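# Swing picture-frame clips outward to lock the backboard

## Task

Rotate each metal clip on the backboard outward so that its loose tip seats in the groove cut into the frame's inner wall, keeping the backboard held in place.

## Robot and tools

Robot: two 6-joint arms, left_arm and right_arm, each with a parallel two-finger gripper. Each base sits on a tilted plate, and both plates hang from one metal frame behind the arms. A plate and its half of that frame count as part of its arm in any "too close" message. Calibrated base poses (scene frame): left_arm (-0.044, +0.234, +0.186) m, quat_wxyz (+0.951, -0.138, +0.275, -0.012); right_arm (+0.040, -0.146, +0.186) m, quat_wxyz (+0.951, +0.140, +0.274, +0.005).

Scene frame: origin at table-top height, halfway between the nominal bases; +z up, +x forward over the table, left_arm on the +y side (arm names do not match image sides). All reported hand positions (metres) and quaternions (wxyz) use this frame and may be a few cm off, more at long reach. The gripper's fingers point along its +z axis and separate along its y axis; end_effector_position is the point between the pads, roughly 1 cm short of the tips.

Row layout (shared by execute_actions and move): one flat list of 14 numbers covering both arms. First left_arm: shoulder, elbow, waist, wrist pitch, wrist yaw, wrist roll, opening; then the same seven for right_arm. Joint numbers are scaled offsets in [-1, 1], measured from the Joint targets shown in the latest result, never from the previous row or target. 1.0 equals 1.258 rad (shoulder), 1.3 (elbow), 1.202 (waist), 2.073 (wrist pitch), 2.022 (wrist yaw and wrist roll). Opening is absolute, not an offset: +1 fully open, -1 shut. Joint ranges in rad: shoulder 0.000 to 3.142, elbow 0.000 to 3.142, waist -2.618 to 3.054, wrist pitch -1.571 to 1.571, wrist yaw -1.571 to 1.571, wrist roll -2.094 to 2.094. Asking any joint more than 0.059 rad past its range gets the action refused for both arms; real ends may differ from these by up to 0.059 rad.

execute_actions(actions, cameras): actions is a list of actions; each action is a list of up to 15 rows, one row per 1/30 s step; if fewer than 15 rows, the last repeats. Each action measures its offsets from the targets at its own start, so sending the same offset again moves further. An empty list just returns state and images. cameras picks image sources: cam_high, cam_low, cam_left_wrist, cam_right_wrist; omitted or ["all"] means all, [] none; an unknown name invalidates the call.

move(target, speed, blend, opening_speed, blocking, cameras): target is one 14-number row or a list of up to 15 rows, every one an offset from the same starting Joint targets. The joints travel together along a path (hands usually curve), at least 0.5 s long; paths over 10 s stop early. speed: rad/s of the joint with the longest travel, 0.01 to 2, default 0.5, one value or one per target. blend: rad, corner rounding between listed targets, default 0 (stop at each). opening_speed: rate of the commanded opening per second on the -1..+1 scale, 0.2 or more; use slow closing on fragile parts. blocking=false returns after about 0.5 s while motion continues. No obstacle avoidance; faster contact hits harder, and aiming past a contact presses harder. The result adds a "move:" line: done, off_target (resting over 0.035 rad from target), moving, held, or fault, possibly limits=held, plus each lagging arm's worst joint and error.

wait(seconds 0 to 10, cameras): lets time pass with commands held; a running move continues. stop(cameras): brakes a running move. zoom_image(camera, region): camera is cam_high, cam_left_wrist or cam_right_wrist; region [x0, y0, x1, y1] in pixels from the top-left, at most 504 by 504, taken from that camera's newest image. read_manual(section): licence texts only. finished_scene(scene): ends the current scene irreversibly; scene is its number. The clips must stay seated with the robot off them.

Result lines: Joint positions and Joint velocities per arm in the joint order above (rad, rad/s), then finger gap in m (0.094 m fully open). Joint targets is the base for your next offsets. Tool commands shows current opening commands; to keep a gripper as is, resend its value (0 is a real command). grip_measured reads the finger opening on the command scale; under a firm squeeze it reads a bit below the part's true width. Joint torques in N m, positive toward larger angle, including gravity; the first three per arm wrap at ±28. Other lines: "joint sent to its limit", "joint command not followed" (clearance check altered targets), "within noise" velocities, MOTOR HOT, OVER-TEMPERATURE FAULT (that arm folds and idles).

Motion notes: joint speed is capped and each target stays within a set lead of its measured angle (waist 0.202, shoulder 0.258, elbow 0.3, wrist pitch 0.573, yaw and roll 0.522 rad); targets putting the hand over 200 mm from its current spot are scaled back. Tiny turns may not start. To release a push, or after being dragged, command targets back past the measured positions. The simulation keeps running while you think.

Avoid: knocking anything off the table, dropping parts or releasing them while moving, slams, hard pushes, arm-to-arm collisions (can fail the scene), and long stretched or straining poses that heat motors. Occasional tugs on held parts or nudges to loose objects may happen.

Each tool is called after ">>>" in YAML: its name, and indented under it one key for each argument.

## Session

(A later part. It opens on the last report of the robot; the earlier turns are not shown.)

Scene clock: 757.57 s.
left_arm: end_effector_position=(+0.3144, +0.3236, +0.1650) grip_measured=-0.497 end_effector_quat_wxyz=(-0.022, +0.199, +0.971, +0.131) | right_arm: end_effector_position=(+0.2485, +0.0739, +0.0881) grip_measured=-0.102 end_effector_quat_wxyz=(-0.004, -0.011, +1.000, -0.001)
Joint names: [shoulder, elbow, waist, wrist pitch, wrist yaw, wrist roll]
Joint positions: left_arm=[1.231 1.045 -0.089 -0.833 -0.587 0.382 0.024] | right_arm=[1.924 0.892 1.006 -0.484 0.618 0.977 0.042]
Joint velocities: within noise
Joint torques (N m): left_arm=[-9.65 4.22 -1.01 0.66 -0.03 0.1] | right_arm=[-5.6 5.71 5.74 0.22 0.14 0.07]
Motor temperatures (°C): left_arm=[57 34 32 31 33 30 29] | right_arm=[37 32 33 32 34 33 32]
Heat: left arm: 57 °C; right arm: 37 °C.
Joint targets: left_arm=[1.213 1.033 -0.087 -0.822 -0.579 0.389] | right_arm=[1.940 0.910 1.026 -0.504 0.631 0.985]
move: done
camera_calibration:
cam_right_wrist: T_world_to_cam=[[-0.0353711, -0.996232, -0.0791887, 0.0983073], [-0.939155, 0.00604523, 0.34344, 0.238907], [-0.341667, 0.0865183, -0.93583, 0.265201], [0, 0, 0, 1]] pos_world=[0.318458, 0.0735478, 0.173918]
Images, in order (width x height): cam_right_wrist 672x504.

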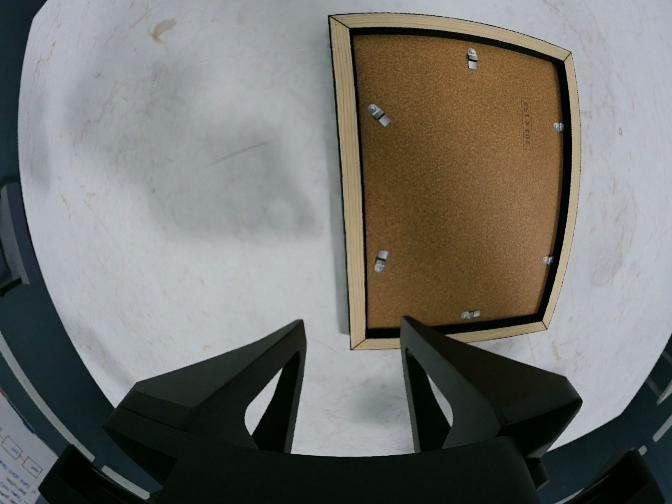

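>>> move:
  target: [0,0,0,0,0,0,-0.5,0.1081,-0.0538,-0.1381,0.1524,-0.0138,-0.0915,0.0]
  speed: 0.25
  cameras: ["cam_right_wrist"]

>>> zoom_image:
  camera: "cam_right_wrist"
  region: [250, 220, 450, 420]

Scene clock: 777.87 s.
left_arm: end_effector_position=(+0.3144, +0.3236, +0.1650) grip_measured=-0.497 end_effector_quat_wxyz=(-0.022, +0.199, +0.971, +0.131) | right_arm: end_effector_position=(+0.2574, +0.0697, +0.0301) grip_measured=-0.002 end_effector_quat_wxyz=(-0.001, -0.009, +1.000, +0.000)
Joint names: [shoulder, elbow, waist, wrist pitch, wrist yaw, wrist roll]
Joint positions: left_arm=[1.231 1.045 -0.089 -0.833 -0.587 0.382 0.024] | right_arm=[2.057 0.85 0.867 -0.205 0.607 0.809 0.047]
Joint velocities: within noise
Joint torques (N m): left_arm=[-9.62 4.21 -0.96 0.65 -0.02 0.09] | right_arm=[-6.23 2.25 4.03 0.59 -0.07 -0.16]
Motor temperatures (°C): left_arm=[57 34 32 31 33 30 29] | right_arm=[38 33 34 32 34 33 32]
Heat: left arm: 57 °C; right arm: 38 °C.
Joint targets: left_arm=[1.213 1.033 -0.087 -0.822 -0.579 0.389] | right_arm=[2.076 0.840 0.860 -0.189 0.603 0.800]
move: done
camera_calibration:
cam_right_wrist: T_world_to_cam=[[-0.0394675, -0.995809, -0.0824997, 0.0909351], [-0.941257, 0.00933942, 0.337562, 0.267661], [-0.335377, 0.0909761, -0.937681, 0.212524], [0, 0, 0, 1]] pos_world=[0.326803, 0.0687196, 0.11643]
Images, in order (width x height): cam_right_wrist 672x504.

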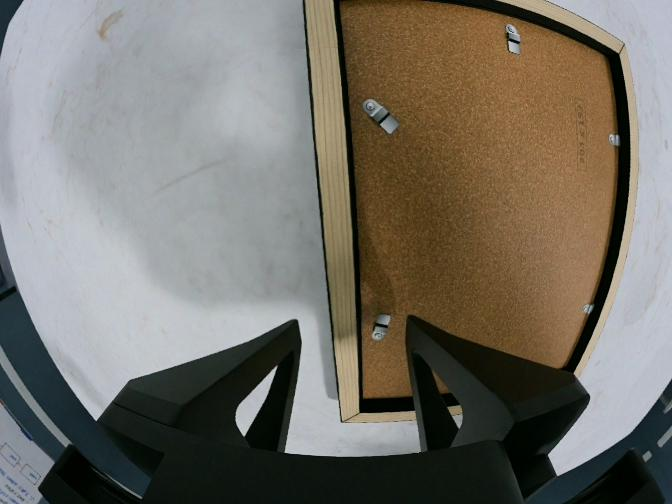

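Scaled by 2.520 from the camera's 672x504 image, which has a finer 960x720 frame.

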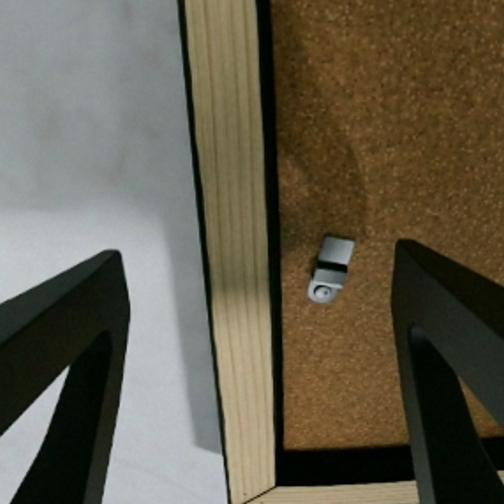

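>>> move:
  target: [0,0,0,0,0,0,-0.5,0.0437,0.0008,-0.0158,0.0323,-0.0015,-0.0183,0.0]
  speed: 0.12
  cameras: ["cam_right_wrist"]

>>> zoom_image:
  camera: "cam_right_wrist"
  region: [250, 220, 450, 420]

Scene clock: 823.90 s.
left_arm: end_effector_position=(+0.3144, +0.3236, +0.1650) grip_measured=-0.497 end_effector_quat_wxyz=(-0.022, +0.199, +0.971, +0.131) | right_arm: end_effector_position=(+0.2537, +0.0707, +0.0178) grip_measured=-0.002 end_effector_quat_wxyz=(-0.002, -0.019, +1.000, -0.002)
Joint names: [shoulder, elbow, waist, wrist pitch, wrist yaw, wrist roll]
Joint positions: left_arm=[1.231 1.045 -0.089 -0.833 -0.587 0.382 0.024] | right_arm=[2.102 0.85 0.853 -0.156 0.605 0.775 0.047]
Joint velocities: within noise
Joint torques (N m): left_arm=[-9.65 4.21 -0.99 0.65 -0.04 0.09] | right_arm=[-5.39 2.13 3.66 0.71 -0.05 -0.14]
Motor temperatures (°C): left_arm=[57 34 32 31 33 30 29] | right_arm=[39 32 34 32 34 33 32]
Heat: left arm: 57 °C; right arm: 39 °C.
Joint targets: left_arm=[1.213 1.033 -0.087 -0.822 -0.579 0.389] | right_arm=[2.131 0.841 0.841 -0.122 0.600 0.763]
move: done
camera_calibration:
cam_right_wrist: T_world_to_cam=[[-0.0192562, -0.996729, -0.0784929, 0.0856628], [-0.940162, -0.00866051, 0.340618, 0.269309], [-0.340184, 0.080355, -0.936919, 0.201576], [0, 0, 0, 1]] pos_world=[0.323416, 0.0715173, 0.103853]
Images, in order (width x height): cam_right_wrist 672x504.

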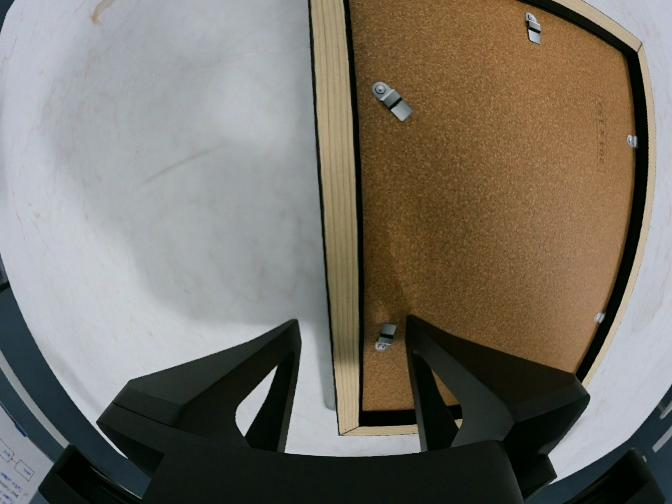

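Scaled by 2.520 from the camera's 672x504 image, which has a finer 960x720 frame.

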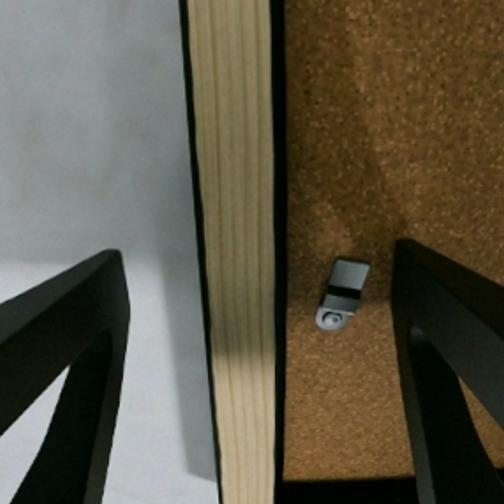

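>>> move:
  target:
    - [0,0,0,0,0,0,-0.5,-0.0564,0.0308,0.0324,-0.0425,0.006,0.004,0.0]
    - [0,0,0,0,0,0,-0.5,0.0056,0.0077,0.0058,-0.0031,0.0003,0.001,0.0]
  speed: 0.15
  cameras: ["cam_right_wrist"]

>>> zoom_image:
  camera: "cam_right_wrist"
  region: [250, 220, 450, 420]

Scene clock: 857.57 s.
left_arm: end_effector_position=(+0.3144, +0.3236, +0.1650) grip_measured=-0.497 end_effector_quat_wxyz=(-0.022, +0.199, +0.971, +0.131) | right_arm: end_effector_position=(+0.2571, +0.0751, +0.0178) grip_measured=-0.002 end_effector_quat_wxyz=(+0.000, -0.018, +1.000, +0.001)
Joint names: [shoulder, elbow, waist, wrist pitch, wrist yaw, wrist roll]
Joint positions: left_arm=[1.231 1.045 -0.089 -0.833 -0.587 0.382 0.024] | right_arm=[2.109 0.867 0.854 -0.158 0.604 0.774 0.047]
Joint velocities: within noise
Joint torques (N m): left_arm=[-9.65 4.25 -0.98 0.64 -0.02 0.09] | right_arm=[-5.45 1.58 4.18 0.68 0.02 -0.15]
Motor temperatures (°C): left_arm=[57 34 32 31 33 30 29] | right_arm=[38 32 34 32 34 33 32]
Heat: left arm: 57 °C; right arm: 38 °C.
Joint targets: left_arm=[1.213 1.033 -0.087 -0.822 -0.579 0.389] | right_arm=[2.138 0.851 0.848 -0.128 0.600 0.765]
move: done
camera_calibration:
cam_right_wrist: T_world_to_cam=[[-0.0213639, -0.99622, -0.084201, 0.0906879], [-0.941728, -0.00822679, 0.336275, 0.273034], [-0.335696, 0.0864785, -0.937992, 0.200821], [0, 0, 0, 1]] pos_world=[0.326476, 0.0752246, 0.104191]
Images, in order (width x height): cam_right_wrist 672x504.

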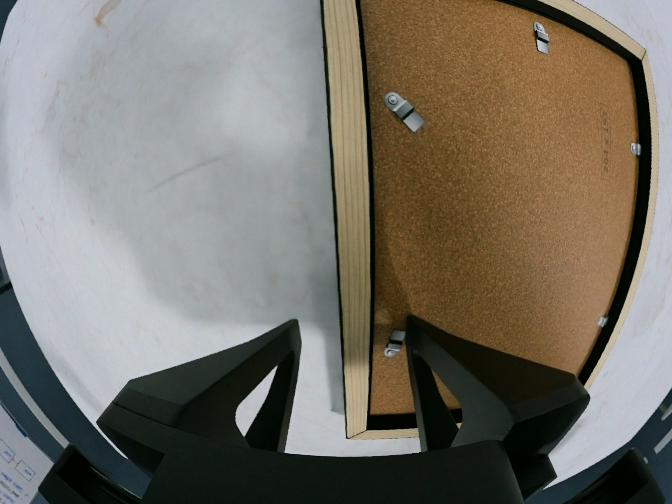

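Scaled by 2.520 from the camera's 672x504 image, which has a finer 960x720 frame.

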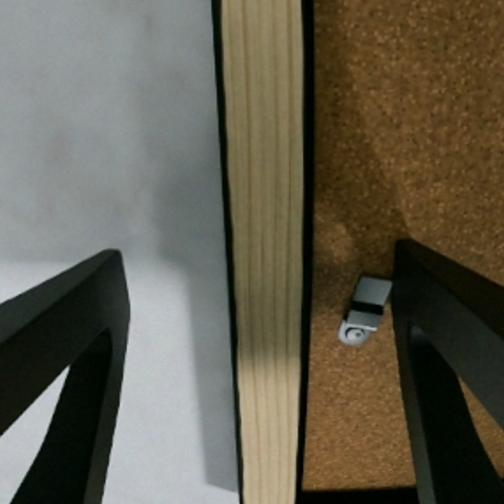

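>>> move:
  target:
    - [0,0,0,0,0,0,-0.5,-0.056,0.02,0.015,-0.04,0.004,0.003,0.0]
    - [0,0,0,0,0,0,-0.5,-0.0016,-0.0054,-0.0008,0.0019,-0.0005,0,0.0]
  speed: 0.15
  cameras: ["cam_right_wrist"]

>>> zoom_image:
  camera: "cam_right_wrist"
  region: [250, 220, 450, 420]

Scene clock: 865.80 s.
left_arm: end_effector_position=(+0.3144, +0.3236, +0.1650) grip_measured=-0.497 end_effector_quat_wxyz=(-0.022, +0.199, +0.971, +0.131) | right_arm: end_effector_position=(+0.2564, +0.0745, +0.0178) grip_measured=-0.002 end_effector_quat_wxyz=(+0.001, -0.018, +1.000, +0.002)
Joint names: [shoulder, elbow, waist, wrist pitch, wrist yaw, wrist roll]
Joint positions: left_arm=[1.231 1.045 -0.089 -0.833 -0.587 0.382 0.024] | right_arm=[2.107 0.859 0.855 -0.149 0.604 0.773 0.047]
Joint velocities: within noise
Joint torques (N m): left_arm=[-9.65 4.22 -0.98 0.64 -0.02 0.1] | right_arm=[-5.57 1.47 4.11 0.69 -0.03 -0.13]
Motor temperatures (°C): left_arm=[57 34 32 31 33 30 29] | right_arm=[38 32 34 32 34 33 32]
Heat: left arm: 57 °C; right arm: 38 °C.
Joint targets: left_arm=[1.213 1.033 -0.087 -0.822 -0.579 0.389] | right_arm=[2.136 0.844 0.847 -0.124 0.600 0.765]
move: done
camera_calibration:
cam_right_wrist: T_world_to_cam=[[-0.0220679, -0.996009, -0.0864819, 0.0903325], [-0.942422, -0.00814856, 0.334328, 0.272531], [-0.333698, 0.0888803, -0.938481, 0.199893], [0, 0, 0, 1]] pos_world=[0.325536, 0.0744262, 0.104294]
Images, in order (width x height): cam_right_wrist 672x504.

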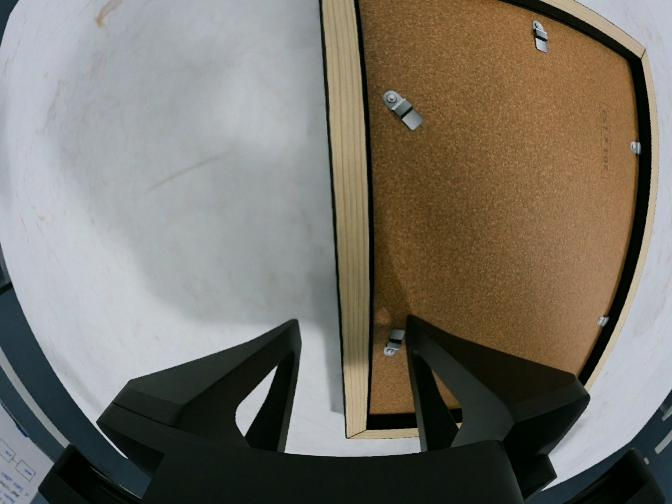

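Scaled by 2.520 from the camera's 672x504 image, which has a finer 960x720 frame.

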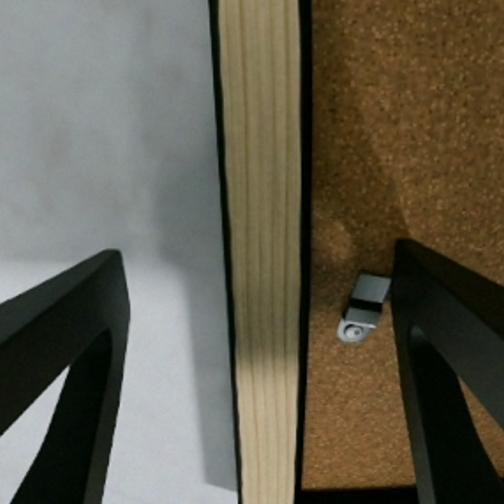

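>>> move:
  target: [0,0,0,0,0,0,-0.5,0,0,0,0,0,0,-0.45]
  opening_speed: 0.25
  cameras: ["cam_right_wrist"]

>>> zoom_image:
  camera: "cam_right_wrist"
  region: [250, 220, 450, 420]

Scene clock: 876.17 s.
left_arm: end_effector_position=(+0.3144, +0.3236, +0.1650) grip_measured=-0.497 end_effector_quat_wxyz=(-0.022, +0.199, +0.971, +0.131) | right_arm: end_effector_position=(+0.2567, +0.0680, +0.0172) grip_measured=-0.448 end_effector_quat_wxyz=(+0.008, -0.022, +1.000, -0.012)
Joint names: [shoulder, elbow, waist, wrist pitch, wrist yaw, wrist roll]
Joint positions: left_arm=[1.231 1.045 -0.089 -0.833 -0.587 0.382 0.024] | right_arm=[2.107 0.853 0.855 -0.156 0.633 0.773 0.026]
Joint velocities: within noise
Joint torques (N m): left_arm=[-9.63 4.19 -0.99 0.65 -0.03 0.1] | right_arm=[-5.57 2.06 3.97 0.73 -0.3 -0.11]
Motor temperatures (°C): left_arm=[57 34 32 31 33 30 29] | right_arm=[38 32 34 32 34 33 32]
Heat: left arm: 57 °C; right arm: 38 °C.
Joint targets: left_arm=[1.213 1.033 -0.087 -0.822 -0.579 0.389] | right_arm=[2.136 0.844 0.847 -0.124 0.600 0.765]
move: done
camera_calibration:
cam_right_wrist: T_world_to_cam=[[-0.0129068, -0.998195, -0.0586527, 0.0811129], [-0.946713, -0.00667962, 0.322008, 0.274211], [-0.321819, 0.0596834, -0.944918, 0.199149], [0, 0, 0, 1]] pos_world=[0.324736, 0.0709122, 0.104639]
Images, in order (width x height): cam_right_wrist 672x504.

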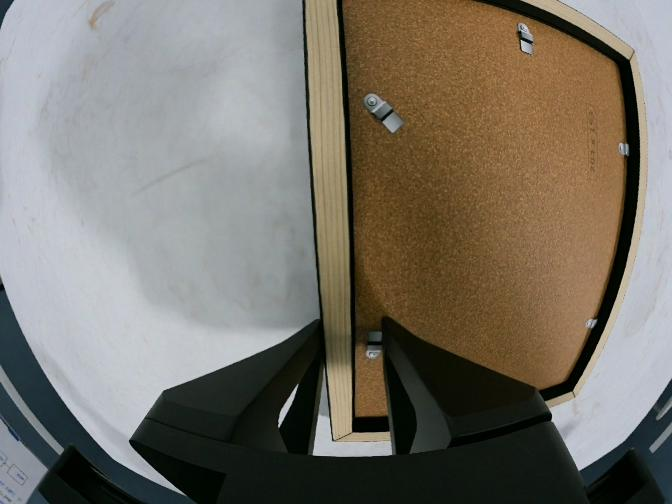

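Scaled by 2.520 from the camera's 672x504 image, which has a finer 960x720 frame.

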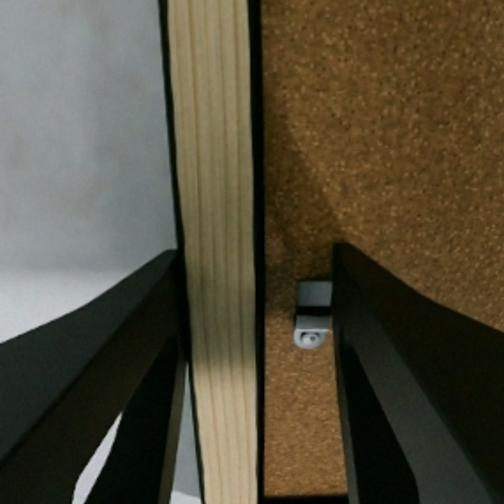

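>>> move:
  target: [0,0,0,0,0,0,-0.5,0,0,0,0,0,0,-0.6]
  opening_speed: 0.2
  cameras: ["cam_right_wrist"]

>>> zoom_image:
  camera: "cam_right_wrist"
  region: [250, 220, 450, 420]

Scene clock: 881.43 s.
left_arm: end_effector_position=(+0.3144, +0.3236, +0.1650) grip_measured=-0.497 end_effector_quat_wxyz=(-0.022, +0.199, +0.971, +0.131) | right_arm: end_effector_position=(+0.2566, +0.0711, +0.0173) grip_measured=-0.597 end_effector_quat_wxyz=(+0.006, -0.019, +1.000, -0.005)
Joint names: [shoulder, elbow, waist, wrist pitch, wrist yaw, wrist roll]
Joint positions: left_arm=[1.231 1.045 -0.089 -0.833 -0.587 0.382 0.024] | right_arm=[2.107 0.853 0.855 -0.146 0.621 0.771 0.019]
Joint velocities: within noise
Joint torques (N m): left_arm=[-9.62 4.19 -0.95 0.64 -0.03 0.1] | right_arm=[-5.38 2.14 3.99 0.65 -0.2 -0.09]
Motor temperatures (°C): left_arm=[57 34 32 31 33 30 29] | right_arm=[38 32 34 32 34 33 32]
Heat: left arm: 57 °C; right arm: 38 °C.
Joint targets: left_arm=[1.213 1.033 -0.087 -0.822 -0.579 0.389] | right_arm=[2.136 0.844 0.847 -0.124 0.600 0.765]
move: done
camera_calibration:
cam_right_wrist: T_world_to_cam=[[-0.0176618, -0.997167, -0.0731152, 0.0855631], [-0.945596, -0.00710105, 0.325266, 0.273799], [-0.324864, 0.0748822, -0.942792, 0.198621], [0, 0, 0, 1]] pos_world=[0.324939, 0.0723918, 0.104457]
Images, in order (width x height): cam_right_wrist 672x504.

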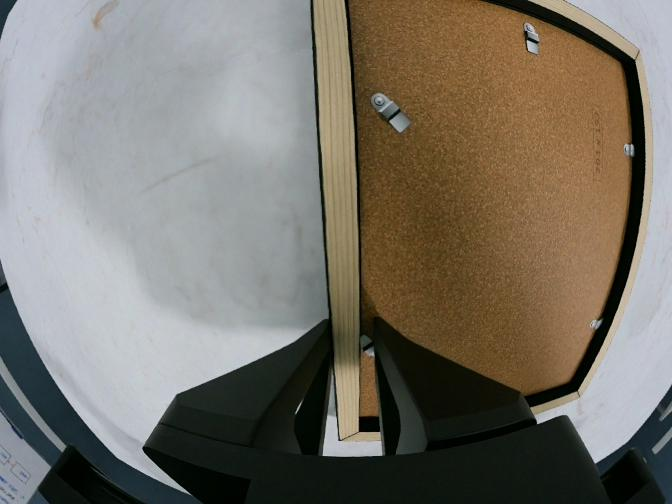

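Scaled by 2.520 from the camera's 672x504 image, which has a finer 960x720 frame.

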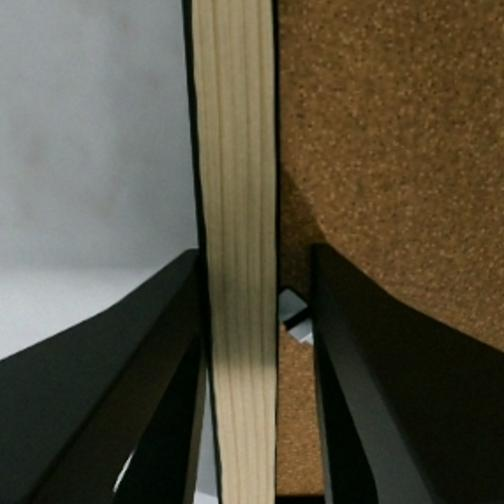

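>>> move:
  target: [0,0,0,0,0,0,-0.5,0,0,0,0,0,0,-0.74]
  opening_speed: 0.2
  cameras: []

>>> move:
  target:
    - [0,0,0,0,0,0,-0.5,0,0,0,0,0,0,-0.3]
    - [0,0,0,0,0,0,-0.5,-0.055,0.0,0.01,-0.04,0.004,0.003,-0.3]
  opening_speed: 0.4
  speed: 0.15
  cameras: ["cam_right_wrist"]

>>> zoom_image:
  camera: "cam_right_wrist"
  region: [250, 220, 450, 420]

Scene clock: 889.70 s.
left_arm: end_effector_position=(+0.3144, +0.3236, +0.1650) grip_measured=-0.497 end_effector_quat_wxyz=(-0.022, +0.199, +0.971, +0.131) | right_arm: end_effector_position=(+0.2566, +0.0738, +0.0173) grip_measured=-0.733 end_effector_quat_wxyz=(+0.005, -0.017, +1.000, +0.002)
Joint names: [shoulder, elbow, waist, wrist pitch, wrist yaw, wrist roll]
Joint positions: left_arm=[1.231 1.045 -0.089 -0.833 -0.587 0.382 0.024] | right_arm=[2.107 0.853 0.855 -0.138 0.61 0.771 0.013]
Joint velocities: within noise
Joint torques (N m): left_arm=[-9.63 4.23 -0.96 0.65 -0.04 0.08] | right_arm=[-5.27 2.19 4.05 0.58 -0.1 -0.07]
Motor temperatures (°C): left_arm=[57 34 32 31 33 30 29] | right_arm=[38 32 34 32 34 33 32]
Heat: left arm: 57 °C; right arm: 38 °C.
Joint targets: left_arm=[1.213 1.033 -0.087 -0.822 -0.579 0.389] | right_arm=[2.136 0.844 0.847 -0.124 0.600 0.765]
move: done
No camera images: "cameras" was empty.

Scene clock: 892.17 s.
left_arm: end_effector_position=(+0.3144, +0.3236, +0.1650) grip_measured=-0.497 end_effector_quat_wxyz=(-0.022, +0.199, +0.971, +0.131) | right_arm: end_effector_position=(+0.2522, +0.0696, +0.0217) grip_measured=-0.302 end_effector_quat_wxyz=(-0.009, -0.027, +1.000, -0.002)
Joint names: [shoulder, elbow, waist, wrist pitch, wrist yaw, wrist roll]
Joint positions: left_arm=[1.231 1.045 -0.089 -0.833 -0.587 0.382 0.024] | right_arm=[2.088 0.853 0.857 -0.187 0.596 0.771 0.033]
Joint velocities: within noise
Joint torques (N m): left_arm=[-9.65 4.26 -1.01 0.65 -0.03 0.09] | right_arm=[-10.22 2.26 4.82 0.18 0.09 -0.02]
Motor temperatures (°C): left_arm=[57 34 32 31 33 30 29] | right_arm=[39 32 34 32 34 33 32]
Heat: left arm: 57 °C; right arm: 39 °C.
Joint targets: left_arm=[1.213 1.033 -0.087 -0.822 -0.579 0.389] | right_arm=[2.067 0.844 0.859 -0.207 0.608 0.772]
move: done
camera_calibration:
cam_right_wrist: T_world_to_cam=[[-0.00547843, -0.996979, -0.0774722, 0.0813644], [-0.93513, -0.0223386, 0.3536, 0.265933], [-0.354263, 0.0743838, -0.932183, 0.208677], [0, 0, 0, 1]] pos_world=[0.323054, 0.0715371, 0.106794]
Images, in order (width x height): cam_right_wrist 672x504.

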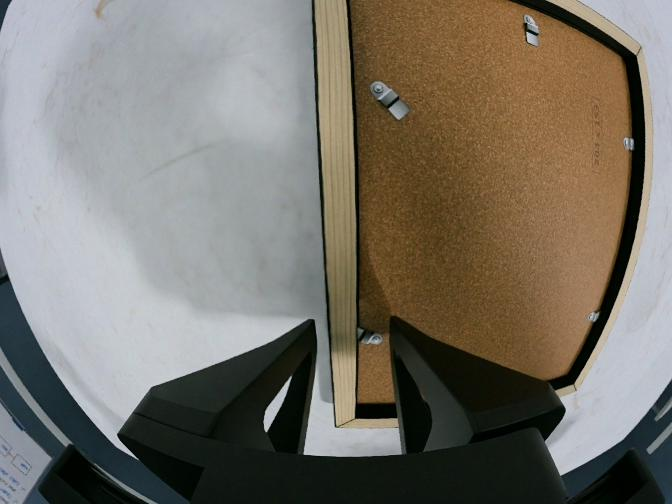

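Scaled by 2.520 from the camera's 672x504 image, which has a finer 960x720 frame.

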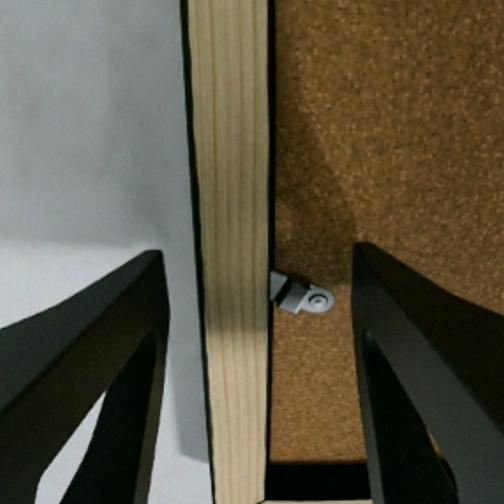

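>>> move:
  target:
    - [0,0,0,0,0,0,-0.5,0.0533,-0.0046,-0.0083,0.0439,-0.0035,-0.003,-0.3]
    - [0,0,0,0,0,0,-0.5,0.0533,-0.0046,-0.0083,0.0439,-0.0035,-0.003,-0.75]
  opening_speed: 0.25
  speed: 0.15
  cameras: ["cam_right_wrist"]

>>> zoom_image:
  camera: "cam_right_wrist"
  region: [250, 220, 450, 420]

>>> move:
  target:
    - [0,0,0,0,0,0,-0.5,0,0,0,0,0,0,-0.3]
    - [0,0,0,0,0,0,-0.5,-0.055,0.0,0.01,-0.04,0.004,0.003,-0.3]
  opening_speed: 0.4
  speed: 0.15
  cameras: ["cam_right_wrist"]

>>> zoom_image:
  camera: "cam_right_wrist"
  region: [250, 220, 450, 420]

Scene clock: 919.43 s.
left_arm: end_effector_position=(+0.3144, +0.3236, +0.1650) grip_measured=-0.497 end_effector_quat_wxyz=(-0.022, +0.199, +0.971, +0.131) | right_arm: end_effector_position=(+0.2536, +0.0734, +0.0173) grip_measured=-0.746 end_effector_quat_wxyz=(+0.001, -0.019, +1.000, +0.003)
Joint names: [shoulder, elbow, waist, wrist pitch, wrist yaw, wrist roll]
Joint positions: left_arm=[1.231 1.045 -0.089 -0.833 -0.587 0.382 0.024] | right_arm=[2.106 0.848 0.857 -0.138 0.604 0.771 0.012]
Joint velocities: left_arm=[within noise] | right_arm=[-0.022 -0.022 0.002 0.022 -0.007 -0.007 -0.007]
Joint torques (N m): left_arm=[-9.65 4.21 -0.98 0.64 -0.03 0.08] | right_arm=[-5.48 2.15 3.99 0.65 -0.03 -0.11]
Motor temperatures (°C): left_arm=[57 34 32 31 33 30 29] | right_arm=[42 32 34 32 34 33 31]
Heat: left arm: 57 °C; right arm: 42 °C.
Joint targets: left_arm=[1.213 1.033 -0.087 -0.822 -0.579 0.389] | right_arm=[2.134 0.838 0.849 -0.116 0.600 0.765]
move: done
camera_calibration:
cam_right_wrist: T_world_to_cam=[[-0.0182518, -0.996022, -0.0872195, 0.0881733], [-0.942444, -0.0119906, 0.334149, 0.270388], [-0.333865, 0.0882983, -0.938476, 0.198736], [0, 0, 0, 1]] pos_world=[0.322786, 0.0735167, 0.103849]
Images, in order (width x height): cam_right_wrist 672x504.

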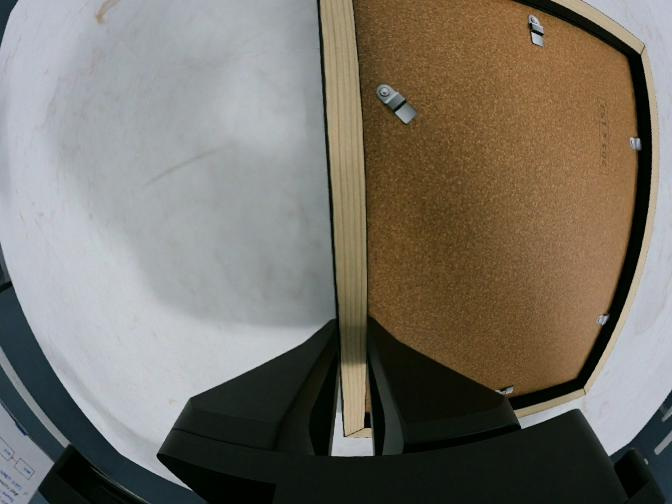

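Scaled by 2.520 from the camera's 672x504 image, which has a finer 960x720 frame.

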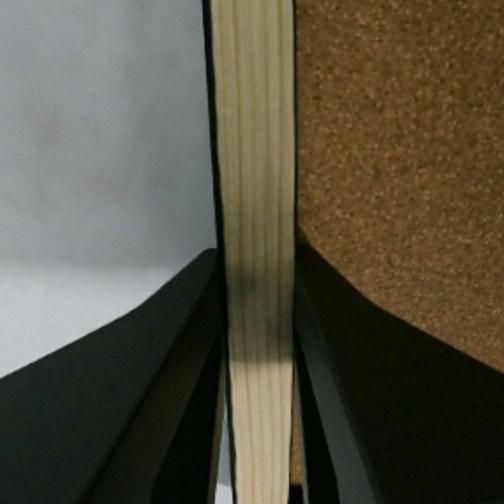

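Scene clock: 921.90 s.
left_arm: end_effector_position=(+0.3144, +0.3236, +0.1650) grip_measured=-0.497 end_effector_quat_wxyz=(-0.022, +0.199, +0.971, +0.131) | right_arm: end_effector_position=(+0.2521, +0.0700, +0.0222) grip_measured=-0.302 end_effector_quat_wxyz=(-0.007, -0.026, +1.000, +0.000)
Joint names: [shoulder, elbow, waist, wrist pitch, wrist yaw, wrist roll]
Joint positions: left_arm=[1.231 1.045 -0.089 -0.833 -0.587 0.382 0.024] | right_arm=[2.086 0.848 0.859 -0.179 0.597 0.771 0.033]
Joint velocities: within noise
Joint torques (N m): left_arm=[-9.65 4.25 -0.96 0.65 -0.03 0.08] | right_arm=[-10.15 2.26 4.72 0.18 0.12 -0.02]
Motor temperatures (°C): left_arm=[57 34 32 31 33 30 29] | right_arm=[41 32 34 32 34 33 31]
Heat: left arm: 57 °C; right arm: 41 °C.
Joint targets: left_arm=[1.213 1.033 -0.087 -0.822 -0.579 0.389] | right_arm=[2.065 0.838 0.861 -0.199 0.609 0.772]
move: done
camera_calibration:
cam_right_wrist: T_world_to_cam=[[-0.00683661, -0.996659, -0.0813882, 0.0822018], [-0.936676, -0.0221153, 0.349499, 0.26622], [-0.350131, 0.0786237, -0.933395, 0.207745], [0, 0, 0, 1]] pos_world=[0.322662, 0.071481, 0.107554]
Images, in order (width x height): cam_right_wrist 672x504.

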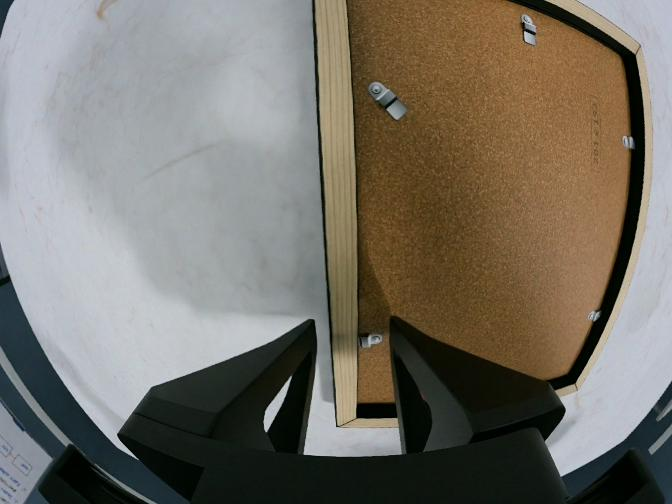

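Scaled by 2.520 from the camera's 672x504 image, which has a finer 960x720 frame.

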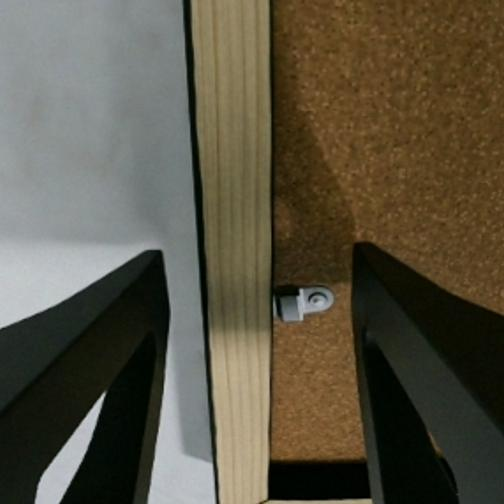

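>>> move:
  target:
    - [0,0,0,0,0,0,-0.5,-0.0994,0.0423,0.0998,-0.1254,0.005,0.069,-0.3]
    - [0,0,0,0,0,0,-0.5,-0.1113,0.2346,-0.0225,-0.1968,-0.0025,-0.008,0.2]
  opening_speed: 0.5
  speed: 0.3
  blend: [0.04,0]
  cameras: ["cam_right_wrist"]

>>> zoom_image:
  camera: "cam_right_wrist"
  region: [250, 220, 450, 420]

Scene clock: 952.20 s.
left_arm: end_effector_position=(+0.3144, +0.3236, +0.1650) grip_measured=-0.497 end_effector_quat_wxyz=(-0.022, +0.199, +0.971, +0.131) | right_arm: end_effector_position=(+0.3299, +0.0738, +0.0858) grip_measured=+0.198 end_effector_quat_wxyz=(-0.004, -0.019, +1.000, -0.005)
Joint names: [shoulder, elbow, waist, wrist pitch, wrist yaw, wrist roll]
Joint positions: left_arm=[1.231 1.045 -0.089 -0.833 -0.587 0.382 0.024] | right_arm=[1.946 1.128 0.839 -0.588 0.604 0.763 0.056]
Joint velocities: within noise
Joint torques (N m): left_arm=[-9.62 4.18 -0.98 0.65 -0.02 0.09] | right_arm=[-10.96 5.85 4.41 0.27 -0.01 -0.11]
Motor temperatures (°C): left_arm=[57 34 32 31 33 30 29] | right_arm=[41 32 35 31 34 33 31]
Heat: left arm: 57 °C; right arm: 41 °C.
Joint targets: left_arm=[1.213 1.033 -0.087 -0.822 -0.579 0.389] | right_arm=[1.925 1.143 0.834 -0.607 0.604 0.755]
move: done
camera_calibration:
cam_right_wrist: T_world_to_cam=[[-0.0198658, -0.997153, -0.0727361, 0.0952984], [-0.939176, -0.00633655, 0.343379, 0.317086], [-0.342862, 0.0751335, -0.936376, 0.292151], [0, 0, 0, 1]] pos_world=[0.39986, 0.0750861, 0.171614]
Images, in order (width x height): cam_right_wrist 672x504.

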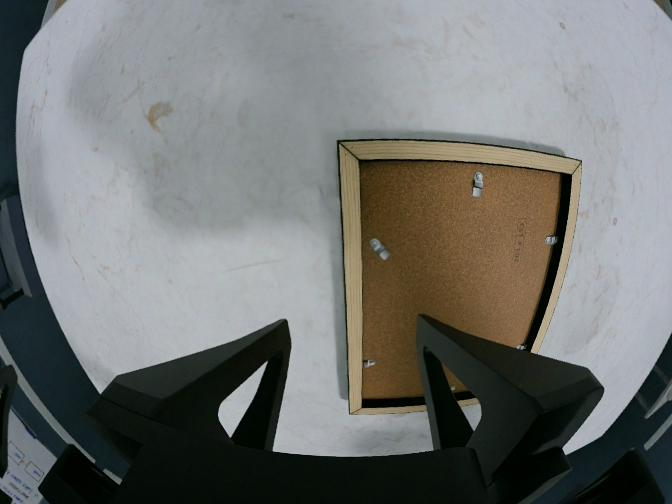

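Scaled by 2.520 from the camera's 672x504 image, which has a finer 960x720 frame.

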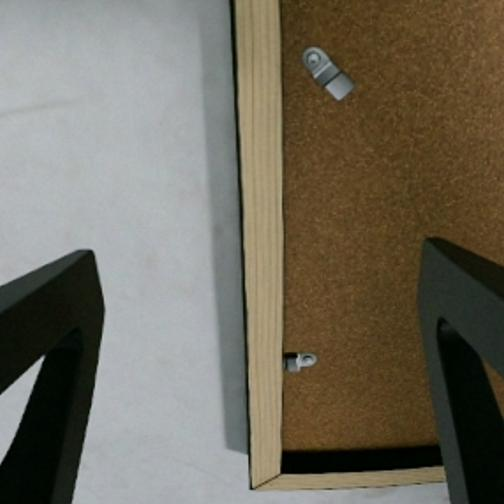

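>>> move:
  target: [0,0,0,0,0,0,-0.5,0.1296,-0.0469,-0.0824,0.1298,-0.0129,-0.0574,0.2]
  speed: 0.25
  cameras: ["cam_right_wrist"]

>>> zoom_image:
  camera: "cam_right_wrist"
  region: [250, 220, 450, 420]

Scene clock: 968.97 s.
left_arm: end_effector_position=(+0.3144, +0.3236, +0.1650) grip_measured=-0.497 end_effector_quat_wxyz=(-0.022, +0.199, +0.971, +0.131) | right_arm: end_effector_position=(+0.3333, +0.0741, +0.0297) grip_measured=+0.198 end_effector_quat_wxyz=(-0.001, -0.016, +1.000, +0.000)
Joint names: [shoulder, elbow, waist, wrist pitch, wrist yaw, wrist roll]
Joint positions: left_arm=[1.231 1.045 -0.089 -0.833 -0.587 0.382 0.024] | right_arm=[2.068 1.093 0.742 -0.355 0.582 0.647 0.056]
Joint velocities: within noise
Joint torques (N m): left_arm=[-9.63 4.23 -0.96 0.65 -0.02 0.09] | right_arm=[-7.42 2.92 4.31 0.61 -0.02 -0.11]
Motor temperatures (°C): left_arm=[57 34 32 31 33 30 29] | right_arm=[41 33 35 31 34 33 31]
Heat: left arm: 57 °C; right arm: 41 °C.
Joint targets: left_arm=[1.213 1.033 -0.087 -0.822 -0.579 0.389] | right_arm=[2.088 1.082 0.735 -0.338 0.577 0.639]
move: done
camera_calibration:
cam_right_wrist: T_world_to_cam=[[-0.0254821, -0.996337, -0.0816227, 0.093612], [-0.941067, -0.00363786, 0.338201, 0.340108], [-0.337259, 0.0854305, -0.937527, 0.238222], [0, 0, 0, 1]] pos_world=[0.402792, 0.0741551, 0.115955]
Images, in order (width x height): cam_right_wrist 672x504.

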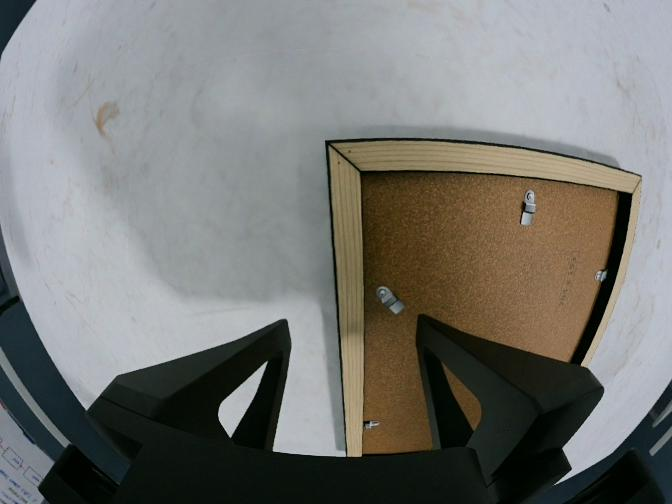

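Scaled by 2.520 from the camera's 672x504 image, which has a finer 960x720 frame.

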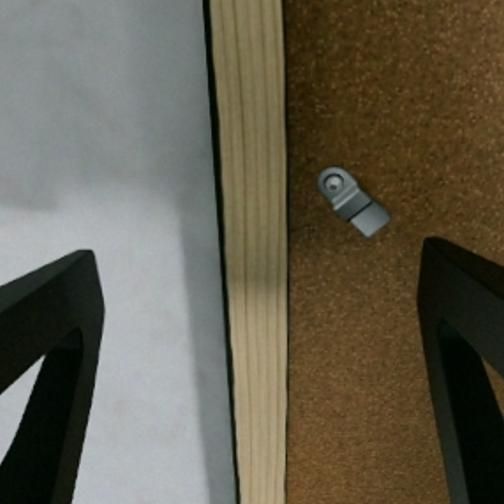

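>>> move:
  target: [0,0,0,0,0,0,-0.5,0.0318,-0.0015,-0.0162,0.0265,-0.002,-0.0119,0.3]
  speed: 0.12
  cameras: ["cam_right_wrist"]

>>> zoom_image:
  camera: "cam_right_wrist"
  region: [250, 220, 450, 420]

Scene clock: 994.80 s.
left_arm: end_effector_position=(+0.3144, +0.3236, +0.1650) grip_measured=-0.497 end_effector_quat_wxyz=(-0.022, +0.199, +0.971, +0.131) | right_arm: end_effector_position=(+0.3325, +0.0747, +0.0183) grip_measured=+0.298 end_effector_quat_wxyz=(-0.001, -0.018, +1.000, -0.001)
Joint names: [shoulder, elbow, waist, wrist pitch, wrist yaw, wrist roll]
Joint positions: left_arm=[1.231 1.045 -0.089 -0.833 -0.587 0.382 0.024] | right_arm=[2.099 1.093 0.727 -0.315 0.579 0.626 0.061]
Joint velocities: within noise
Joint torques (N m): left_arm=[-9.63 4.23 -0.96 0.65 -0.04 0.09] | right_arm=[-6.97 2.61 3.97 0.74 -0.07 -0.16]
Motor temperatures (°C): left_arm=[57 34 32 31 33 30 29] | right_arm=[41 32 35 31 34 33 31]
Heat: left arm: 57 °C; right arm: 41 °C.
Joint targets: left_arm=[1.213 1.033 -0.087 -0.822 -0.579 0.389] | right_arm=[2.128 1.080 0.715 -0.283 0.573 0.615]
move: done
camera_calibration:
cam_right_wrist: T_world_to_cam=[[-0.0215299, -0.996528, -0.0804287, 0.0919249], [-0.940892, -0.00700287, 0.338634, 0.343407], [-0.338021, 0.0829655, -0.937474, 0.227677], [0, 0, 0, 1]] pos_world=[0.402048, 0.0751212, 0.104546]
Images, in order (width x height): cam_right_wrist 672x504.

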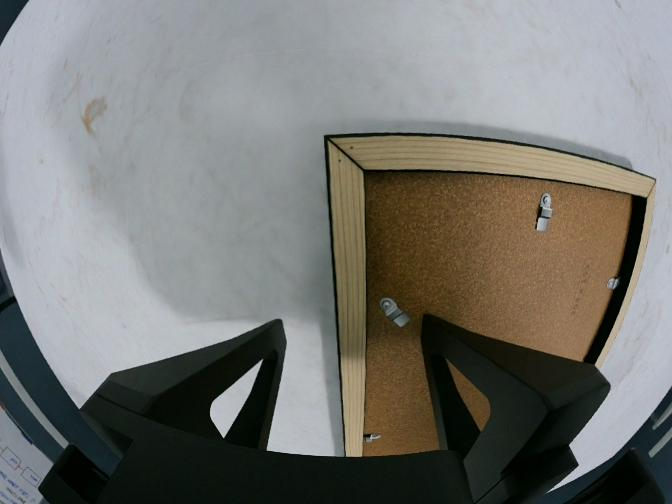

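Scaled by 2.520 from the camera's 672x504 image, which has a finer 960x720 frame.

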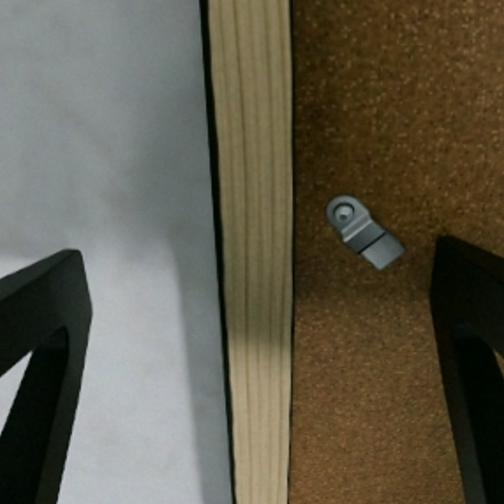

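>>> move:
  target:
    - [0,0,0,0,0,0,-0.5,-0.056,0.027,0.008,-0.04,0.004,0.003,0.3]
    - [0,0,0,0,0,0,-0.5,0,0.0046,-0.0025,-0.002,0,0,0.3]
  speed: 0.15
  cameras: ["cam_right_wrist"]

>>> zoom_image:
  camera: "cam_right_wrist"
  region: [250, 220, 450, 420]

Scene clock: 1012.33 s.
left_arm: end_effector_position=(+0.3144, +0.3236, +0.1650) grip_measured=-0.497 end_effector_quat_wxyz=(-0.022, +0.199, +0.971, +0.131) | right_arm: end_effector_position=(+0.3343, +0.0740, +0.0183) grip_measured=+0.298 end_effector_quat_wxyz=(+0.000, -0.017, +1.000, +0.000)
Joint names: [shoulder, elbow, waist, wrist pitch, wrist yaw, wrist roll]
Joint positions: left_arm=[1.231 1.045 -0.089 -0.833 -0.587 0.382 0.024] | right_arm=[2.098 1.094 0.723 -0.313 0.578 0.624 0.061]
Joint velocities: within noise
Joint torques (N m): left_arm=[-9.65 4.27 -0.99 0.64 -0.02 0.1] | right_arm=[-6.86 2.95 3.95 0.69 -0.03 -0.1]
Motor temperatures (°C): left_arm=[57 34 32 31 33 30 29] | right_arm=[41 32 35 32 34 33 31]
Heat: left arm: 57 °C; right arm: 41 °C.
Joint targets: left_arm=[1.213 1.033 -0.087 -0.822 -0.579 0.389] | right_arm=[2.128 1.086 0.713 -0.287 0.573 0.615]
move: done
camera_calibration:
cam_right_wrist: T_world_to_cam=[[-0.0243191, -0.996383, -0.08142, 0.0922657], [-0.941433, -0.00457394, 0.337168, 0.345138], [-0.336321, 0.0848511, -0.937917, 0.22758], [0, 0, 0, 1]] pos_world=[0.403708, 0.0742002, 0.104594]
Images, in order (width x height): cam_right_wrist 672x504.

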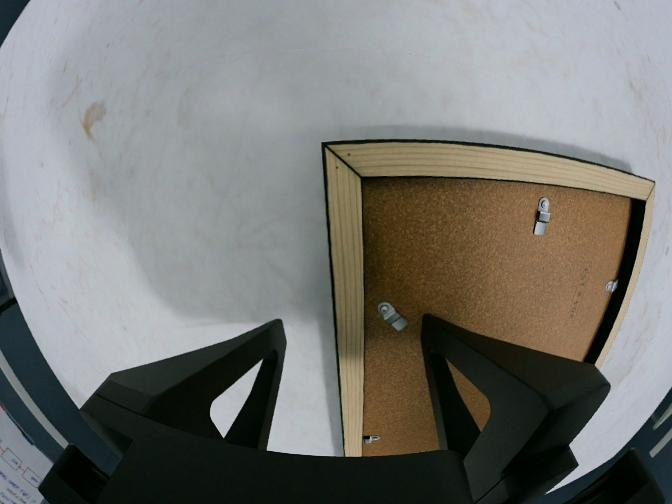

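Scaled by 2.520 from the camera's 672x504 image, which has a finer 960x720 frame.

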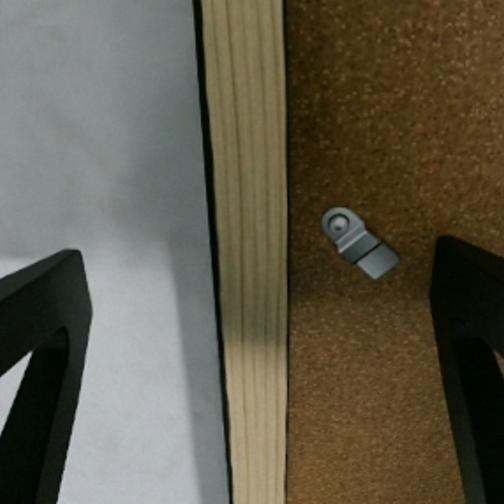

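>>> move:
  target: [0,0,0,0,0,0,-0.5,0,0,0,0,0,0,-0.45]
  opening_speed: 0.3
  cameras: ["cam_right_wrist"]

>>> zoom_image:
  camera: "cam_right_wrist"
  region: [250, 220, 450, 420]

Scene clock: 1021.07 s.
left_arm: end_effector_position=(+0.3144, +0.3236, +0.1650) grip_measured=-0.497 end_effector_quat_wxyz=(-0.022, +0.199, +0.971, +0.131) | right_arm: end_effector_position=(+0.3343, +0.0720, +0.0180) grip_measured=-0.448 end_effector_quat_wxyz=(+0.000, -0.018, +1.000, -0.004)
Joint names: [shoulder, elbow, waist, wrist pitch, wrist yaw, wrist roll]
Joint positions: left_arm=[1.231 1.045 -0.089 -0.833 -0.587 0.382 0.024] | right_arm=[2.098 1.094 0.722 -0.318 0.584 0.623 0.026]
Joint velocities: within noise
Joint torques (N m): left_arm=[-9.62 4.22 -0.98 0.65 -0.03 0.09] | right_arm=[-6.61 2.84 4.41 0.69 -0.09 -0.07]
Motor temperatures (°C): left_arm=[57 34 32 31 33 30 29] | right_arm=[40 32 35 32 34 33 31]
Heat: left arm: 57 °C; right arm: 40 °C.
Joint targets: left_arm=[1.213 1.033 -0.087 -0.822 -0.579 0.389] | right_arm=[2.128 1.086 0.713 -0.287 0.573 0.615]
move: done
camera_calibration:
cam_right_wrist: T_world_to_cam=[[-0.0220891, -0.997044, -0.0735832, 0.0894393], [-0.941355, -0.00404472, 0.337393, 0.345124], [-0.336693, 0.0767206, -0.938484, 0.228188], [0, 0, 0, 1]] pos_world=[0.40369, 0.0730641, 0.10429]
Images, in order (width x height): cam_right_wrist 672x504.

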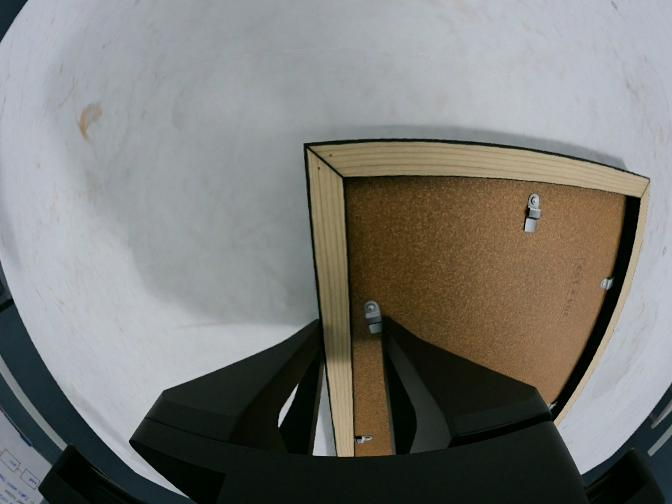

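Scaled by 2.520 from the camera's 672x504 image, which has a finer 960x720 frame.

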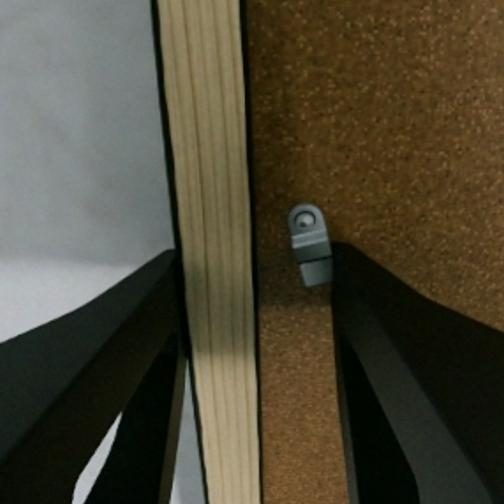

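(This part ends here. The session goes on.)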